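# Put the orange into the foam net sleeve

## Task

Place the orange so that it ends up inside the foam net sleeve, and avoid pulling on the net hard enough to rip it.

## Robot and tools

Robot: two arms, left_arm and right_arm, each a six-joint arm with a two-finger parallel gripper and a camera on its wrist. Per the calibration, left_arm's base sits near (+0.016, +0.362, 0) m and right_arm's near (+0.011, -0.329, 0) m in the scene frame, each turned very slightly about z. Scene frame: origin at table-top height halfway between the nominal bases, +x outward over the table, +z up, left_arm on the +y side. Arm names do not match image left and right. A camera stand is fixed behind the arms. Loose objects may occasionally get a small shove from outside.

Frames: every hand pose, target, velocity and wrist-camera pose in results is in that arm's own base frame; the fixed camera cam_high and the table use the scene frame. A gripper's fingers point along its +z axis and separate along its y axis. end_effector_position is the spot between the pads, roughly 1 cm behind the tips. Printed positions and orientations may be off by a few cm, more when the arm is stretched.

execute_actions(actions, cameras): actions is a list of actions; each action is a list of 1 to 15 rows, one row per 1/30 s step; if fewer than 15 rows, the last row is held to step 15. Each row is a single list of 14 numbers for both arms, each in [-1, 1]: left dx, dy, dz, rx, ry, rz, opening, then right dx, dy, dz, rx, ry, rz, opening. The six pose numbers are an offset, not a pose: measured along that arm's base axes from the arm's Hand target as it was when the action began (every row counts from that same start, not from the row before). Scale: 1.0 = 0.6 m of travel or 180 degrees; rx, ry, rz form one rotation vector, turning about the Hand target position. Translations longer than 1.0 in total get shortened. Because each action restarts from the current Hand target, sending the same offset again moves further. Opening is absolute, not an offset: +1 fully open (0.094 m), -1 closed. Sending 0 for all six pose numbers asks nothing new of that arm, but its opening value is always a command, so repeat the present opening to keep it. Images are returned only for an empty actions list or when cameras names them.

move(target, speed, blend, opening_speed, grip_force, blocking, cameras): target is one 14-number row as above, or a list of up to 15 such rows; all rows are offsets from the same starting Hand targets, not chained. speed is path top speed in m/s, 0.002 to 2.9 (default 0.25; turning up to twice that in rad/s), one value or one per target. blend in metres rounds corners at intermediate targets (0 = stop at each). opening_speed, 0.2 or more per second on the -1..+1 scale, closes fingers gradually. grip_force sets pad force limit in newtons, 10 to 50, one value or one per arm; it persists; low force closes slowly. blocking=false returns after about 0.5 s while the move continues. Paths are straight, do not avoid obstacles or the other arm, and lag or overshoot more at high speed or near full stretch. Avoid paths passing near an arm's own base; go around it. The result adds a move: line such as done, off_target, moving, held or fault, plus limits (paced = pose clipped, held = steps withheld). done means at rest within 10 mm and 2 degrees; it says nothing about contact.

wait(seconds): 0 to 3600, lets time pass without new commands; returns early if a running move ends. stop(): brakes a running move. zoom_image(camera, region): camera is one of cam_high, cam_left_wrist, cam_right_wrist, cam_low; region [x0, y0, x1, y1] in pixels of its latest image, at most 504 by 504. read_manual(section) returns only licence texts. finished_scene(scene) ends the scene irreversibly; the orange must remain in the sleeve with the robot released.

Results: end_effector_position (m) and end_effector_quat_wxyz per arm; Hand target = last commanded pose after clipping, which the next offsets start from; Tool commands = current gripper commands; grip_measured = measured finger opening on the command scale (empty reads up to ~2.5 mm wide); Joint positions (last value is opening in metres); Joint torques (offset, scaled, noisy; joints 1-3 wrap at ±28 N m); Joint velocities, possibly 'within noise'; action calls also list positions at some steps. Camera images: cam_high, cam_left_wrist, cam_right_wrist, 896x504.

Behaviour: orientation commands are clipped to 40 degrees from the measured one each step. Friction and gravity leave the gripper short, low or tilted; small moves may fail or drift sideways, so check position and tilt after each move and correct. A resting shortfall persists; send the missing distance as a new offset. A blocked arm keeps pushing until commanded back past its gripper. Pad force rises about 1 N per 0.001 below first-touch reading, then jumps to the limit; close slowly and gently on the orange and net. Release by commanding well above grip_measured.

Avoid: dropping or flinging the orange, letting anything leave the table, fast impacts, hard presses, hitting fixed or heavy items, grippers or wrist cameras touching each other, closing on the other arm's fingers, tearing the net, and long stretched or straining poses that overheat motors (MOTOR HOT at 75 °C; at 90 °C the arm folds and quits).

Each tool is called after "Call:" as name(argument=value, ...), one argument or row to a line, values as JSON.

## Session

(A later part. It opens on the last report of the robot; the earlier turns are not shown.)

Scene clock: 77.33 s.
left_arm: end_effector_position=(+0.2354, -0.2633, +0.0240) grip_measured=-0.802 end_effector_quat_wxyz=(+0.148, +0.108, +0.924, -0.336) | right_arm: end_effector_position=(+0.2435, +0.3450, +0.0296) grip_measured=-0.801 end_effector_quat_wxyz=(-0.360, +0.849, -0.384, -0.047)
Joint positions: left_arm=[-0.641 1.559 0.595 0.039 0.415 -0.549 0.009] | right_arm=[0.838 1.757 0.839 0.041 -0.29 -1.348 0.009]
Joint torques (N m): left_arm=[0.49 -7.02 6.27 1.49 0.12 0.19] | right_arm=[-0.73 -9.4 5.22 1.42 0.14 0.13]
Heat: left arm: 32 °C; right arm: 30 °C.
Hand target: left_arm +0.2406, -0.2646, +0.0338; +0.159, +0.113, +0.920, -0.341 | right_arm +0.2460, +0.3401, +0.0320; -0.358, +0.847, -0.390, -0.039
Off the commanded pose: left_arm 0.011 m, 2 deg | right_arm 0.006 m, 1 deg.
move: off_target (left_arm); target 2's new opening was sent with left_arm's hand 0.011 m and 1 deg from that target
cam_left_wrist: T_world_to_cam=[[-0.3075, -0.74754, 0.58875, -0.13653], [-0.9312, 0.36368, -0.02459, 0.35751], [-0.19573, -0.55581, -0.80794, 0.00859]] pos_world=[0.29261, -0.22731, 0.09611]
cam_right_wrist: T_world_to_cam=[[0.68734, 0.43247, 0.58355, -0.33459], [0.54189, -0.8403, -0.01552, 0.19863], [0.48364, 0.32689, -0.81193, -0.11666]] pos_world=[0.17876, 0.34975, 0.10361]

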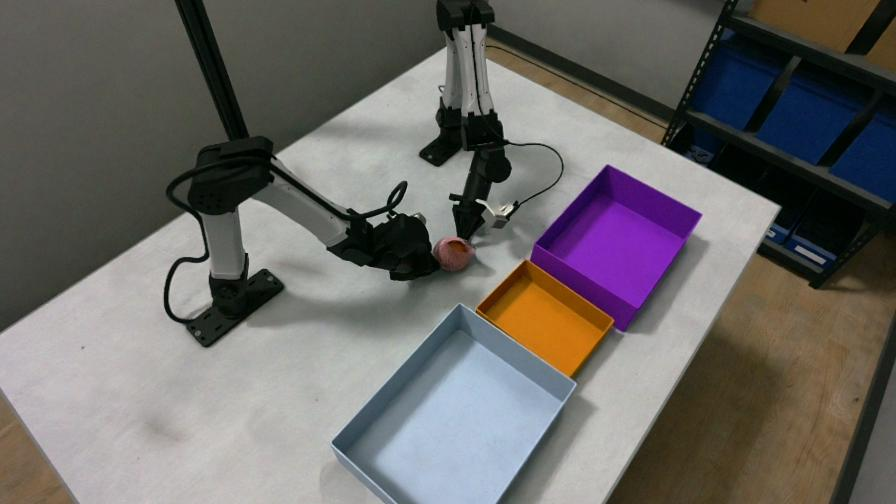

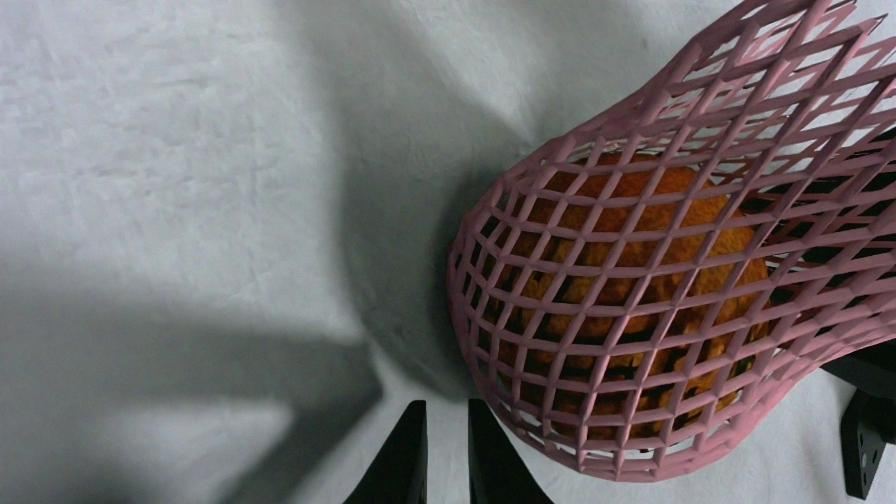

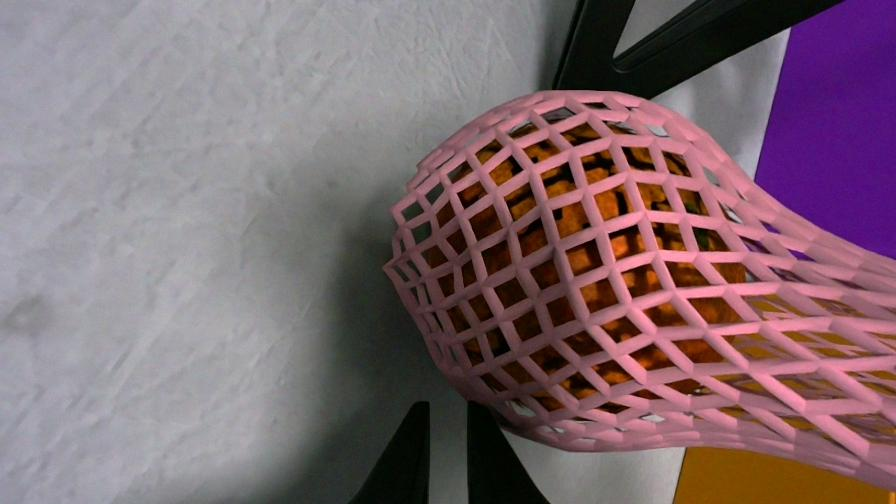

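Call:
move(
  target=[
    [-0.0307, 0.092, 0.0913, 0, 0, 0, -0.8, -0.0307, -0.0907, 0.0927, 0, 0, 0, -0.8],
  ],
  speed=0.15,
  cameras=["all"],
)

Scene clock: 79.73 s.
left_arm: end_effector_position=(+0.2162, -0.2060, +0.0750) grip_measured=-0.802 end_effector_quat_wxyz=(+0.145, +0.104, +0.926, -0.332) | right_arm: end_effector_position=(+0.2315, +0.2898, +0.0892) grip_measured=-0.801 end_effector_quat_wxyz=(-0.361, +0.845, -0.392, -0.034)
Joint positions: left_arm=[-0.477 1.228 0.595 -0.367 0.503 -0.403 0.009] | right_arm=[0.75 1.436 0.787 -0.24 -0.318 -1.409 0.009]
Joint torques (N m): left_arm=[0.36 -4.33 8.29 1.34 0.28 0.18] | right_arm=[-0.83 -6.76 5.33 1.4 -0.15 0.04]
Heat: left arm: 32 °C; right arm: 30 °C.
Hand target: left_arm +0.2222, -0.2093, +0.0886; +0.159, +0.113, +0.920, -0.341 | right_arm +0.2274, +0.2857, +0.0875; -0.358, +0.848, -0.390, -0.039
Off the commanded pose: left_arm 0.015 m, 2 deg | right_arm 0.006 m, 1 deg.
move: off_target (left_arm)
cam_left_wrist: T_world_to_cam=[[-0.29857, -0.75411, 0.58496, -0.13265], [-0.93382, 0.3574, -0.01589, 0.31865], [-0.19708, -0.55099, -0.81091, 0.07936]] pos_world=[0.27359, -0.17019, 0.14701]
cam_right_wrist: T_world_to_cam=[[0.68861, 0.4183, 0.59233, -0.3342], [0.5204, -0.85392, -0.00195, 0.16741], [0.50499, 0.30959, -0.8057, -0.04491]] pos_world=[0.1657, 0.29665, 0.16209]

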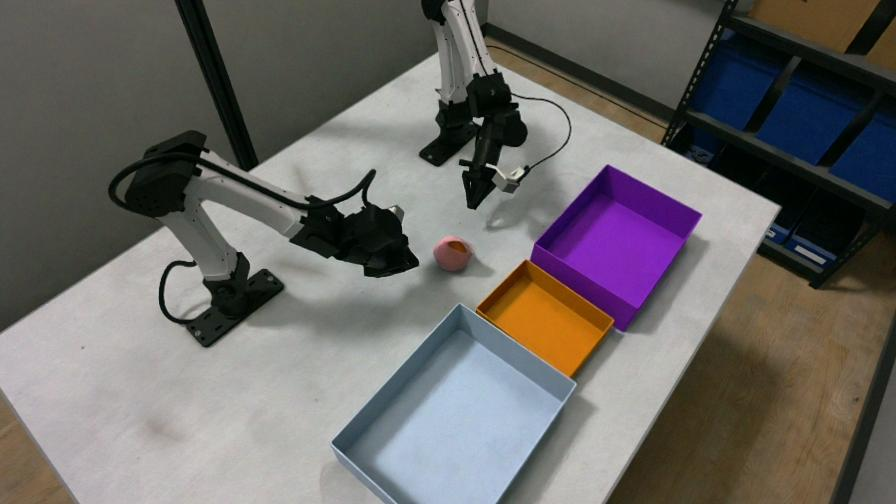

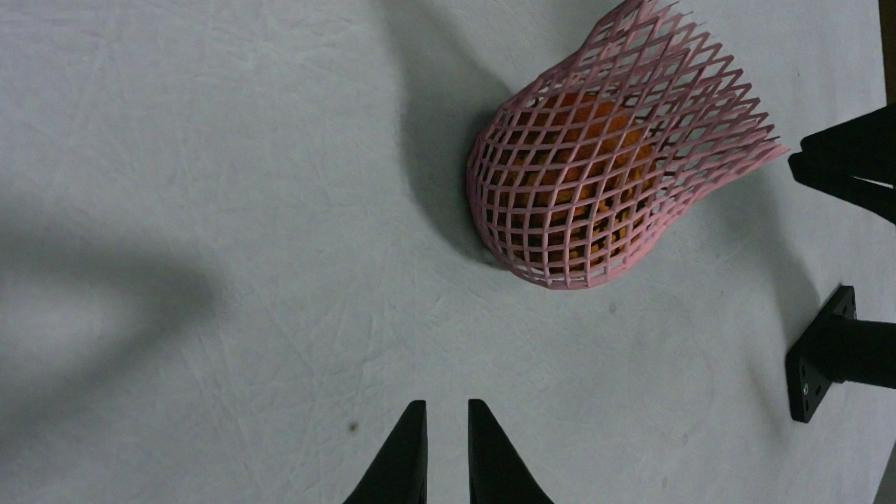

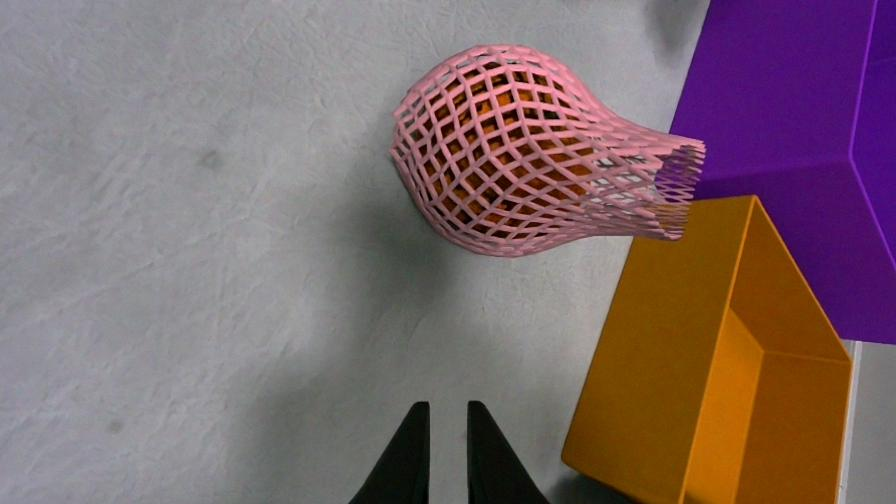

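Call:
finished_scene(
  scene=1,
)

The scene is finished: the task was done.


## Next scene

The same job, from a new start.

Call:
execute_actions(
  actions=[],
)

Scene clock: 0.00 s.
left_arm: end_effector_position=(+0.2739, -0.3063, +0.0857) grip_measured=-0.987 end_effector_quat_wxyz=(+0.264, +0.089, +0.765, -0.581) | right_arm: end_effector_position=(+0.2847, +0.3002, +0.0861) grip_measured=-0.983 end_effector_quat_wxyz=(-0.629, +0.702, -0.324, -0.073)
Joint positions: left_arm=[-0.575 1.849 0.444 1.165 0.671 -0.877 0.001] | right_arm=[0.538 1.843 0.471 1.112 -0.699 -1.193 0.001]
Joint velocities: within noise
Joint torques (N m): no reading
Heat: left arm: 27 °C; right arm: 23 °C.
Hand target: left_arm +0.2757, -0.3072, +0.0901; +0.270, +0.092, +0.761, -0.583 | right_arm +0.2860, +0.3004, +0.0869; -0.630, +0.702, -0.325, -0.071
Tool commands: left_gripper/opening=-1.0 right_gripper/opening=-1.0
camera_calibration:
cam_left_wrist: T_world_to_cam=[[-0.45148, -0.30747, 0.83763, -0.04025], [-0.88972, 0.22621, -0.39652, 0.38886], [-0.06756, -0.92428, -0.3757, -0.14292]] pos_world=[0.31815, -0.23243, 0.13421]
cam_right_wrist: T_world_to_cam=[[0.54689, -0.0186, 0.837, -0.22295], [0.56906, -0.72504, -0.38793, 0.12933], [0.61407, 0.68846, -0.38593, -0.25839]] pos_world=[0.20701, 0.26751, 0.13706]

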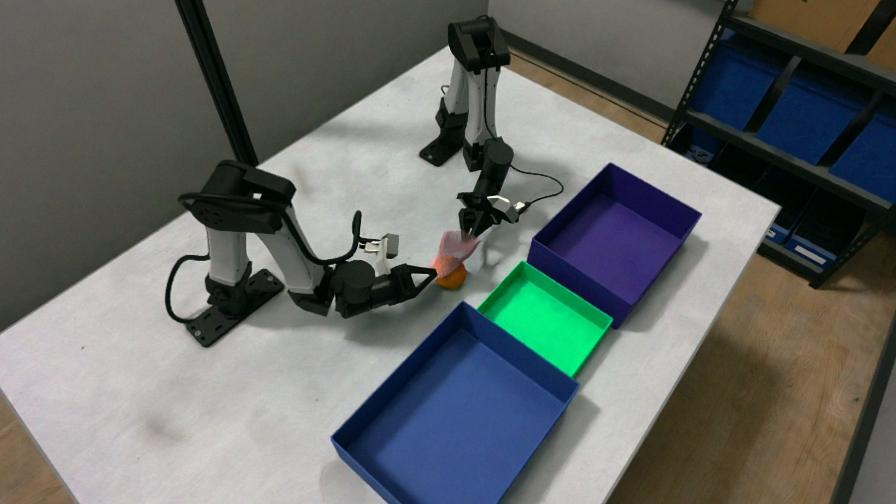

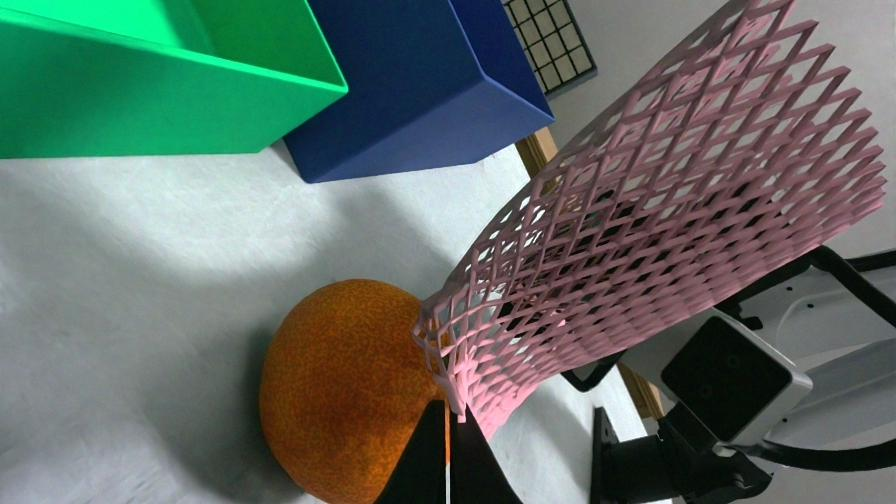

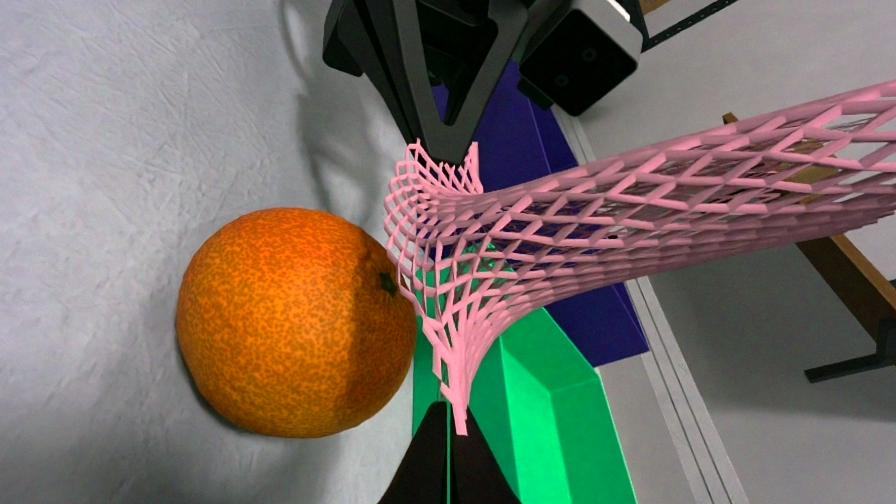

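Call:
move(
  target=[
    [-0.0133, 0, -0.1117, 0.1903, 0.0617, 0, -1, -0.0133, 0, -0.1107, -0.1898, 0.0632, 0, -1],
  ],
  speed=0.12,
  cameras=["all"],
)

Scene clock: 11.37 s.
left_arm: end_effector_position=(+0.2673, -0.3100, +0.0326) grip_measured=-0.987 end_effector_quat_wxyz=(+0.166, +0.113, +0.911, -0.360) | right_arm: end_effector_position=(+0.2791, +0.3037, +0.0330) grip_measured=-0.984 end_effector_quat_wxyz=(-0.387, +0.837, -0.383, -0.044)
Joint positions: left_arm=[-0.691 1.719 0.752 0.126 0.405 -0.601 0.001] | right_arm=[0.656 1.735 0.79 0.08 -0.417 -1.472 0.001]
Joint torques (N m): left_arm=[-0.42 -5.29 6.99 1.3 -0.21 0.17] | right_arm=[0.66 -4.92 6.82 1.13 0.24 0.04]
Heat: left arm: 28 °C; right arm: 26 °C.
Hand target: left_arm +0.2676, -0.3073, +0.0230; +0.157, +0.112, +0.921, -0.339 | right_arm +0.2780, +0.3003, +0.0204; -0.361, +0.845, -0.391, -0.041
Off the commanded pose: left_arm 0.010 m, 3 deg | right_arm 0.013 m, 3 deg.
move: off_target (left_arm, right_arm)
cam_left_wrist: T_world_to_cam=[[-0.33391, -0.71095, 0.61891, -0.14931], [-0.92691, 0.36697, -0.07854, 0.40601], [-0.17129, -0.5999, -0.78152, -0.02522]] pos_world=[0.32216, -0.27027, 0.10458]
cam_right_wrist: T_world_to_cam=[[0.67668, 0.39263, 0.62285, -0.32939], [0.53337, -0.84457, -0.04707, 0.14944], [0.50756, 0.36406, -0.78092, -0.13653]] pos_world=[0.21247, 0.30525, 0.10558]

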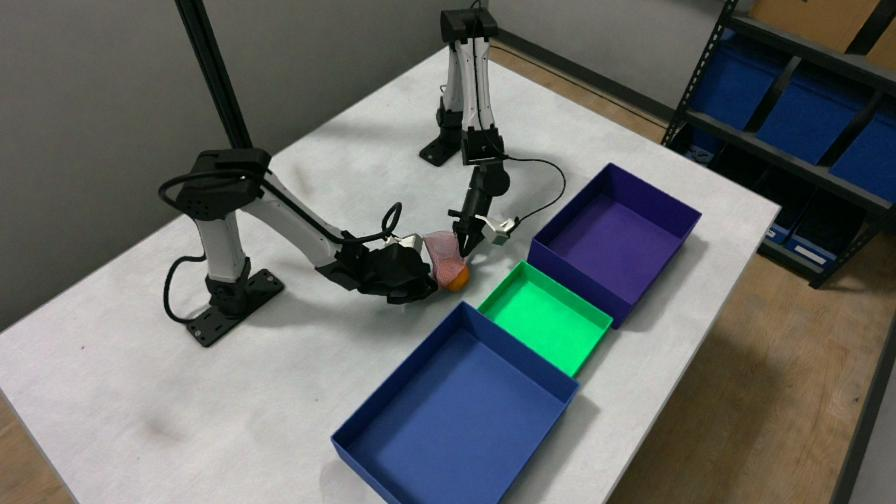

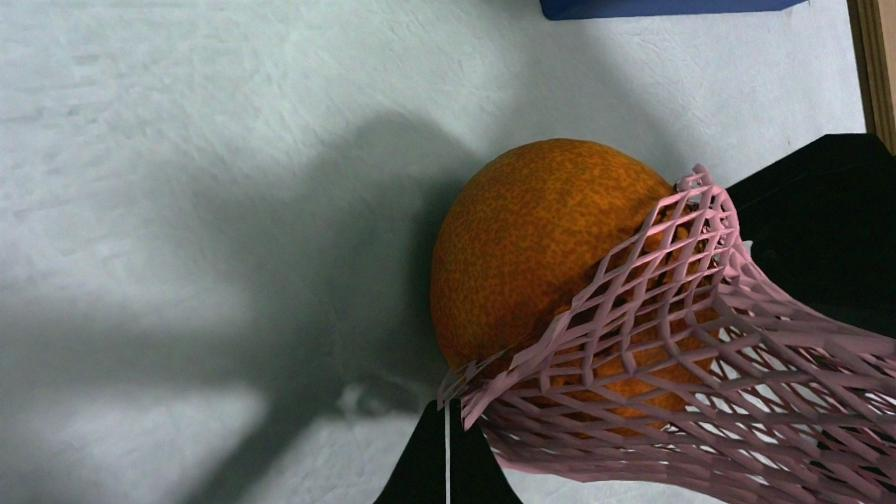

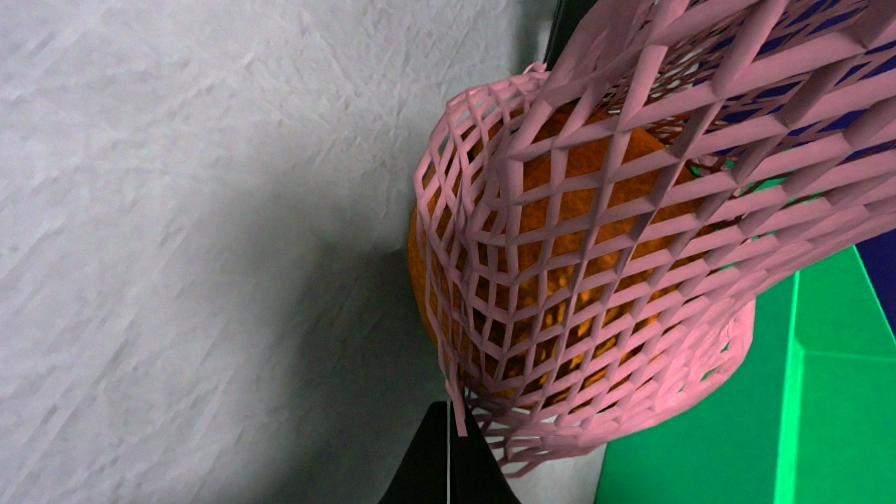

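Call:
move(
  target=[
    [0.025, 0, -0.0083, 0, 0, 0, -1, 0.025, 0, -0.0083, 0, 0, 0, -1],
    [0.0367, 0, -0.0383, 0, 0, 0, -1, 0.0367, 0, -0.04, 0, 0, 0, -1],
  ],
  speed=0.05,
  blend=[0.004, 0],
  cameras=["all"],
)

Scene clock: 16.13 s.
left_arm: end_effector_position=(+0.2906, -0.3134, +0.0142) grip_measured=-0.987 end_effector_quat_wxyz=(+0.174, +0.117, +0.911, -0.356) | right_arm: end_effector_position=(+0.3028, +0.3091, +0.0141) grip_measured=-0.984 end_effector_quat_wxyz=(-0.390, +0.839, -0.377, -0.032)
Joint positions: left_arm=[-0.659 1.837 0.806 0.185 0.413 -0.563 0.001] | right_arm=[0.631 1.856 0.844 0.151 -0.419 -1.508 0.001]
Joint torques (N m): left_arm=[0.53 -5.55 6.05 1.36 0 0.16] | right_arm=[-0.94 -5.5 5.9 1.06 0.03 0.09]
Heat: left arm: 29 °C; right arm: 26 °C.
Hand target: left_arm +0.2897, -0.3072, +0.0000; +0.157, +0.111, +0.921, -0.339 | right_arm +0.3000, +0.3004, -0.0035; -0.361, +0.845, -0.391, -0.041
Off the commanded pose: left_arm 0.015 m, 3 deg | right_arm 0.020 m, 4 deg.
move: off_target (left_arm, right_arm)
cam_left_wrist: T_world_to_cam=[[-0.34484, -0.7154, 0.6077, -0.13054], [-0.92561, 0.36677, -0.09347, 0.42717], [-0.15602, -0.59472, -0.78865, -0.04036]] pos_world=[0.34407, -0.27407, 0.08742]
cam_right_wrist: T_world_to_cam=[[0.65898, 0.39673, 0.63902, -0.33193], [0.5357, -0.84393, -0.02849, 0.13925], [0.52798, 0.3611, -0.76866, -0.17071]] pos_world=[0.23427, 0.31085, 0.08486]

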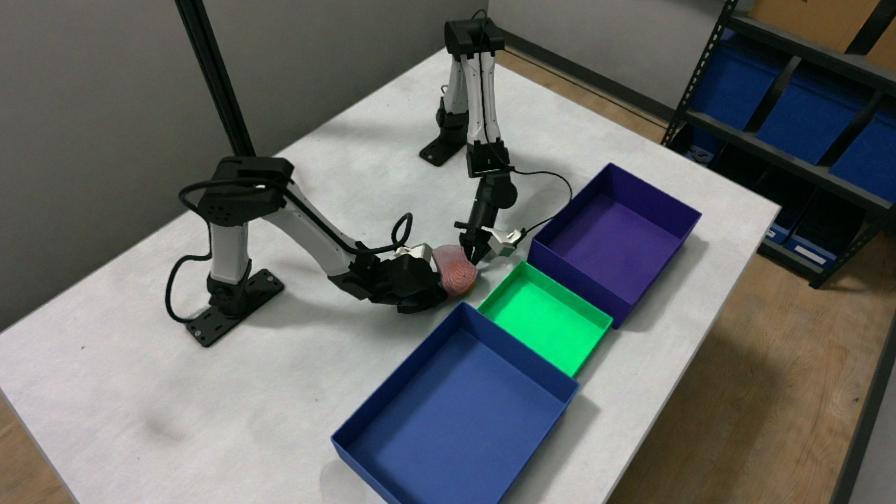

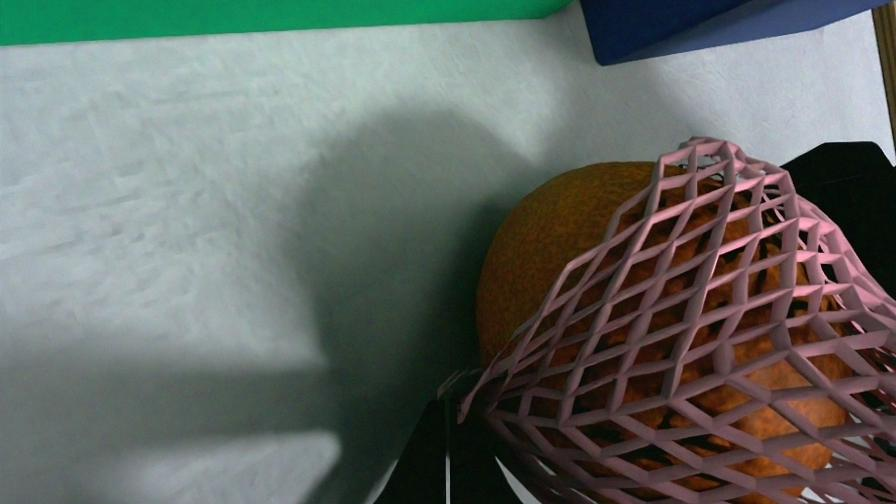

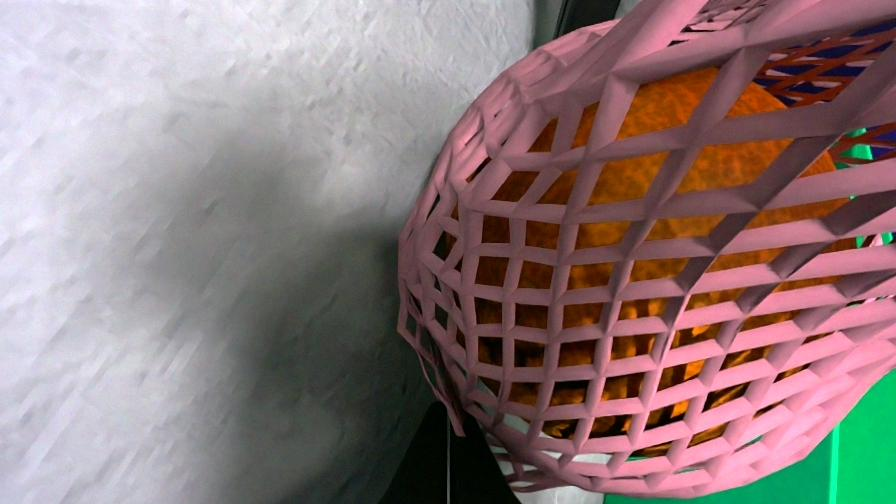

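Call:
move(
  target=[
    [0.0267, 0, 0, 0, 0, 0, -1, 0.0267, 0, 0, 0, 0, 0, -1],
  ],
  speed=0.06,
  cameras=["all"],
)

Scene clock: 18.93 s.
left_arm: end_effector_position=(+0.3065, -0.3131, +0.0123) grip_measured=-0.987 end_effector_quat_wxyz=(+0.176, +0.116, +0.911, -0.355) | right_arm: end_effector_position=(+0.3191, +0.3084, +0.0125) grip_measured=-0.984 end_effector_quat_wxyz=(-0.389, +0.839, -0.379, -0.030)
Joint positions: left_arm=[-0.631 1.88 0.859 0.168 0.428 -0.54 0.001] | right_arm=[0.604 1.899 0.901 0.127 -0.43 -1.531 0.001]
Joint torques (N m): left_arm=[0.59 -6.27 6.58 1.25 0.05 0.2] | right_arm=[-1.05 -6.05 6.35 0.97 -0.07 0.06]
Heat: left arm: 29 °C; right arm: 26 °C.
Hand target: left_arm +0.3056, -0.3072, +0.0000; +0.157, +0.111, +0.921, -0.339 | right_arm +0.3160, +0.3003, -0.0037; -0.361, +0.845, -0.391, -0.041
Off the commanded pose: left_arm 0.014 m, 3 deg | right_arm 0.018 m, 4 deg.
move: off_target (left_arm, right_arm)
cam_left_wrist: T_world_to_cam=[[-0.34451, -0.71748, 0.60543, -0.12441], [-0.92648, 0.36392, -0.09592, 0.44108], [-0.1515, -0.59396, -0.7901, -0.04038]] pos_world=[0.35967, -0.27376, 0.08573]
cam_right_wrist: T_world_to_cam=[[0.65902, 0.39647, 0.63914, -0.34133], [0.53211, -0.84635, -0.02365, 0.13182], [0.53155, 0.35568, -0.76873, -0.1798]] pos_world=[0.25038, 0.31085, 0.08306]

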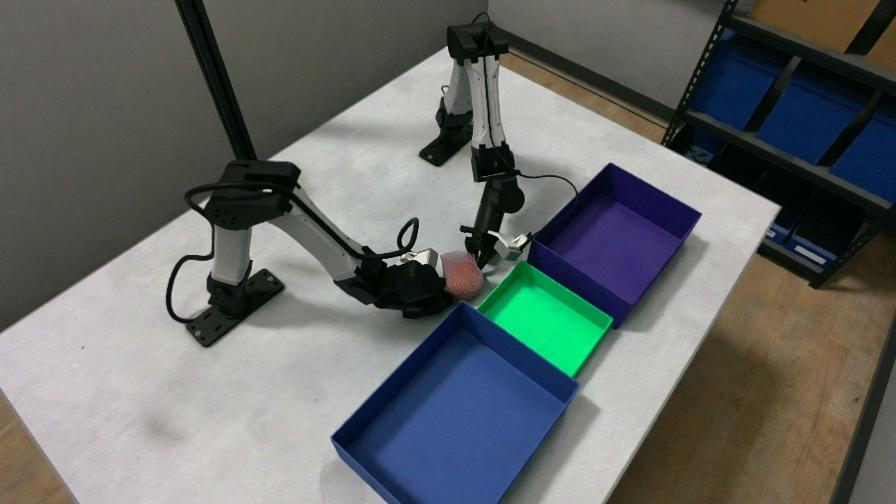

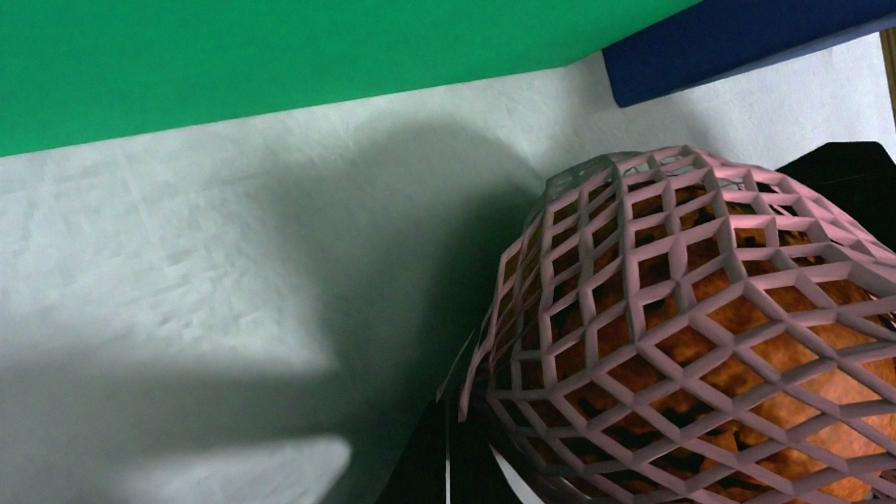

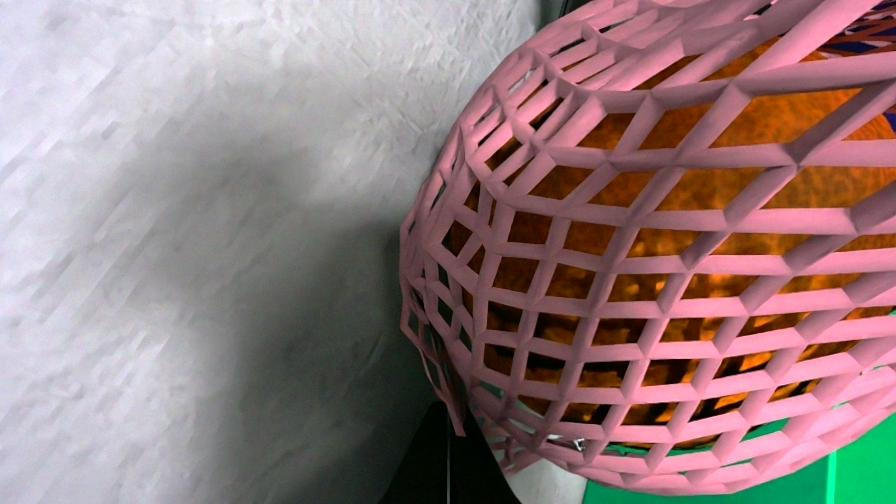

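Call:
move(
  target=[
    [0.0015, -0.0098, 0.0392, 0, 0, 0, -1, 0.0052, 0.0135, 0.0378, 0, 0, 0, -1],
    [0.0015, -0.0098, 0.0392, 0, 0, 0, -0.8, 0.0052, 0.0135, 0.0378, 0, 0, 0, -0.8],
    [-0.0045, 0.0073, 0.0563, 0, 0, 0, -0.8, -0.001, -0.0033, 0.0552, 0, 0, 0, -0.8],
  ],
  speed=0.06,
  opening_speed=0.5,
  cameras=["all"],
)

Scene clock: 22.53 s.
left_arm: end_effector_position=(+0.3008, -0.3047, +0.0249) grip_measured=-0.802 end_effector_quat_wxyz=(+0.149, +0.108, +0.923, -0.337) | right_arm: end_effector_position=(+0.3143, +0.3017, +0.0240) grip_measured=-0.801 end_effector_quat_wxyz=(-0.358, +0.846, -0.393, -0.047)
Joint positions: left_arm=[-0.622 1.825 0.906 -0.009 0.428 -0.534 0.009] | right_arm=[0.598 1.857 0.961 -0.054 -0.43 -1.533 0.009]
Joint torques (N m): left_arm=[0.46 -10.45 5.6 1.47 0.1 0.18] | right_arm=[-0.94 -10.4 5.03 1.4 -0.12 0.04]
Heat: left arm: 30 °C; right arm: 26 °C.
Hand target: left_arm +0.3029, -0.3028, +0.0337; +0.157, +0.111, +0.921, -0.339 | right_arm +0.3154, +0.2984, +0.0296; -0.361, +0.845, -0.391, -0.041
Off the commanded pose: left_arm 0.009 m, 1 deg | right_arm 0.006 m, 1 deg.
move: done
cam_left_wrist: T_world_to_cam=[[-0.30839, -0.74547, 0.59091, -0.14698], [-0.93129, 0.36323, -0.02779, 0.4335], [-0.19392, -0.55888, -0.80626, -0.00247]] pos_world=[0.35791, -0.26841, 0.09691]
cam_right_wrist: T_world_to_cam=[[0.69946, 0.42096, 0.57754, -0.36146], [0.52692, -0.8497, -0.01883, 0.13144], [0.48281, 0.31749, -0.81615, -0.13799]] pos_world=[0.25019, 0.30765, 0.09861]

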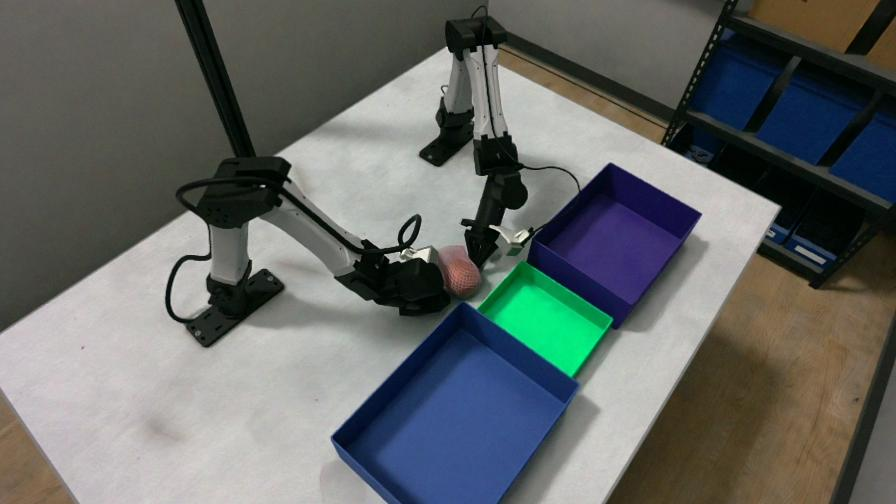

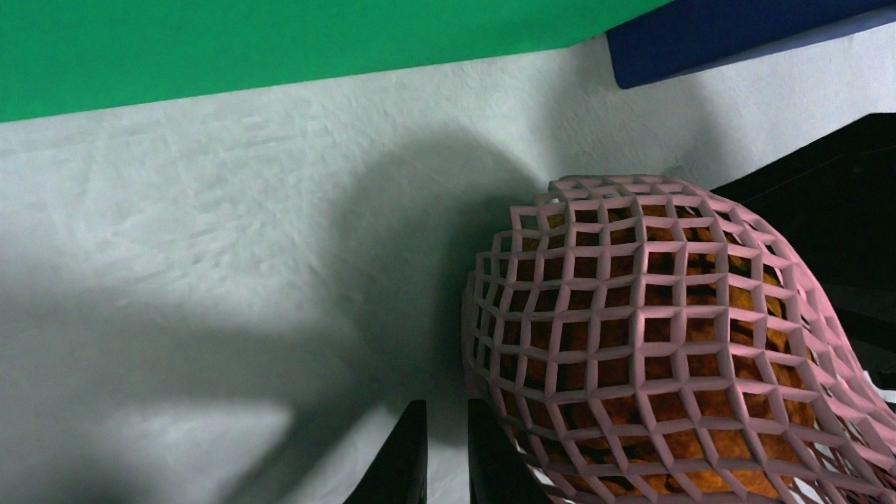

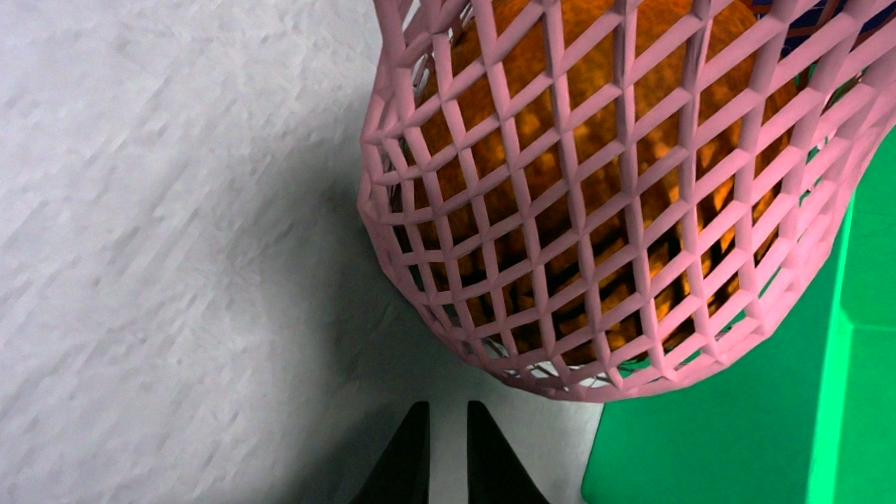

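Call:
move(
  target=[
    [-0.0318, 0.0917, 0.0916, 0, 0, 0, -0.8, -0.0326, -0.09, 0.0927, 0, 0, 0, -0.8],
  ],
  speed=0.15,
  cameras=["all"],
)

Scene clock: 24.27 s.
left_arm: end_effector_position=(+0.2879, -0.2503, +0.0860) grip_measured=-0.802 end_effector_quat_wxyz=(+0.158, +0.107, +0.922, -0.336) | right_arm: end_effector_position=(+0.2989, +0.2468, +0.0831) grip_measured=-0.801 end_effector_quat_wxyz=(-0.358, +0.845, -0.395, -0.038)
Joint positions: left_arm=[-0.5 1.543 0.874 -0.291 0.488 -0.425 0.009] | right_arm=[0.481 1.585 0.921 -0.325 -0.482 -1.64 0.009]
Joint torques (N m): left_arm=[0.35 -8.03 5.39 1.4 0.26 0.19] | right_arm=[-0.47 -7.76 5.39 1.21 -0.3 0.02]
Heat: left arm: 30 °C; right arm: 26 °C.
Hand target: left_arm +0.2839, -0.2479, +0.0889; +0.157, +0.111, +0.921, -0.339 | right_arm +0.2959, +0.2443, +0.0851; -0.361, +0.845, -0.391, -0.041
Off the commanded pose: left_arm 0.005 m, 1 deg | right_arm 0.004 m, 1 deg.
move: done
cam_left_wrist: T_world_to_cam=[[-0.31264, -0.74716, 0.58652, -0.1454], [-0.9335, 0.35583, -0.04431, 0.4035], [-0.17559, -0.56137, -0.80872, 0.06897]] pos_world=[0.34331, -0.2135, 0.15893]
cam_right_wrist: T_world_to_cam=[[0.69519, 0.41876, 0.58426, -0.36045], [0.52007, -0.8541, -0.00665, 0.09627], [0.49623, 0.30847, -0.81154, -0.06708]] pos_world=[0.2338, 0.25385, 0.1568]

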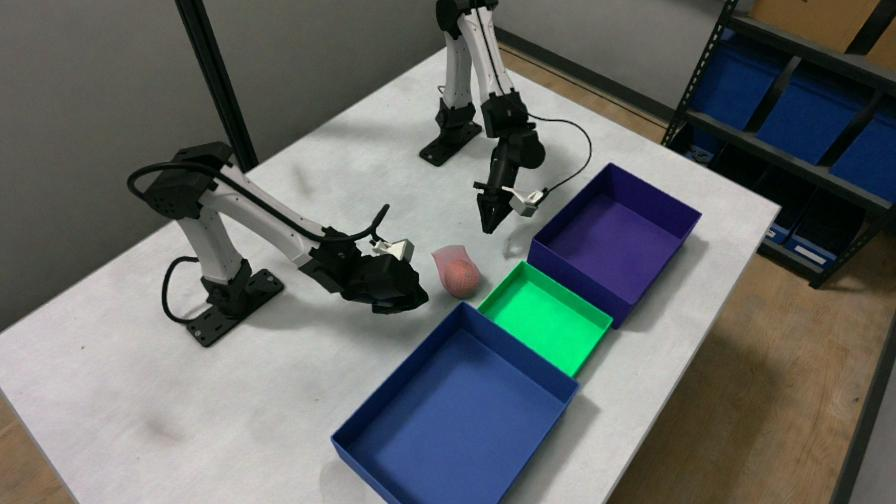

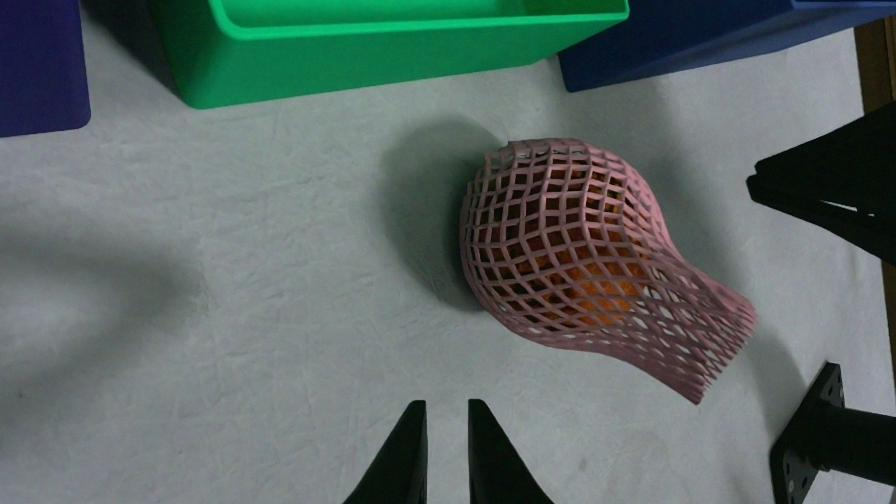

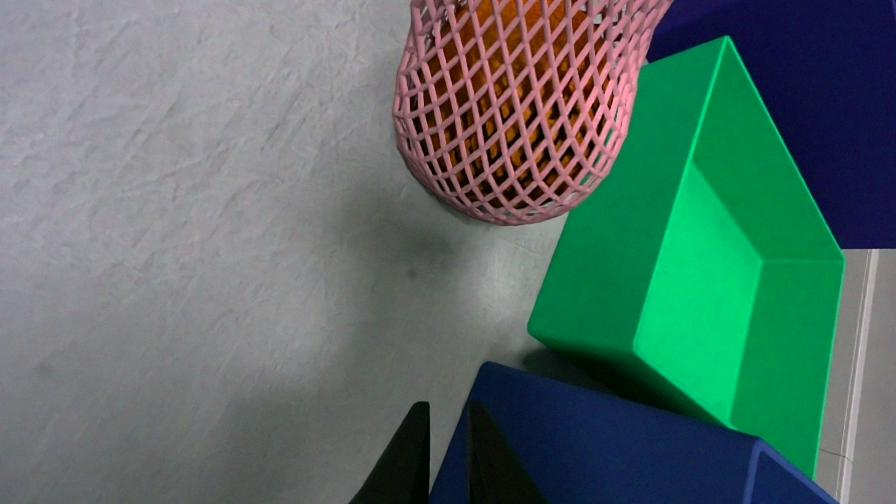

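The orange is fully inside the sleeve, and both grippers are clear of it.

Call:
finished_scene(
  scene=2,
)

The scene is finished: the task was done.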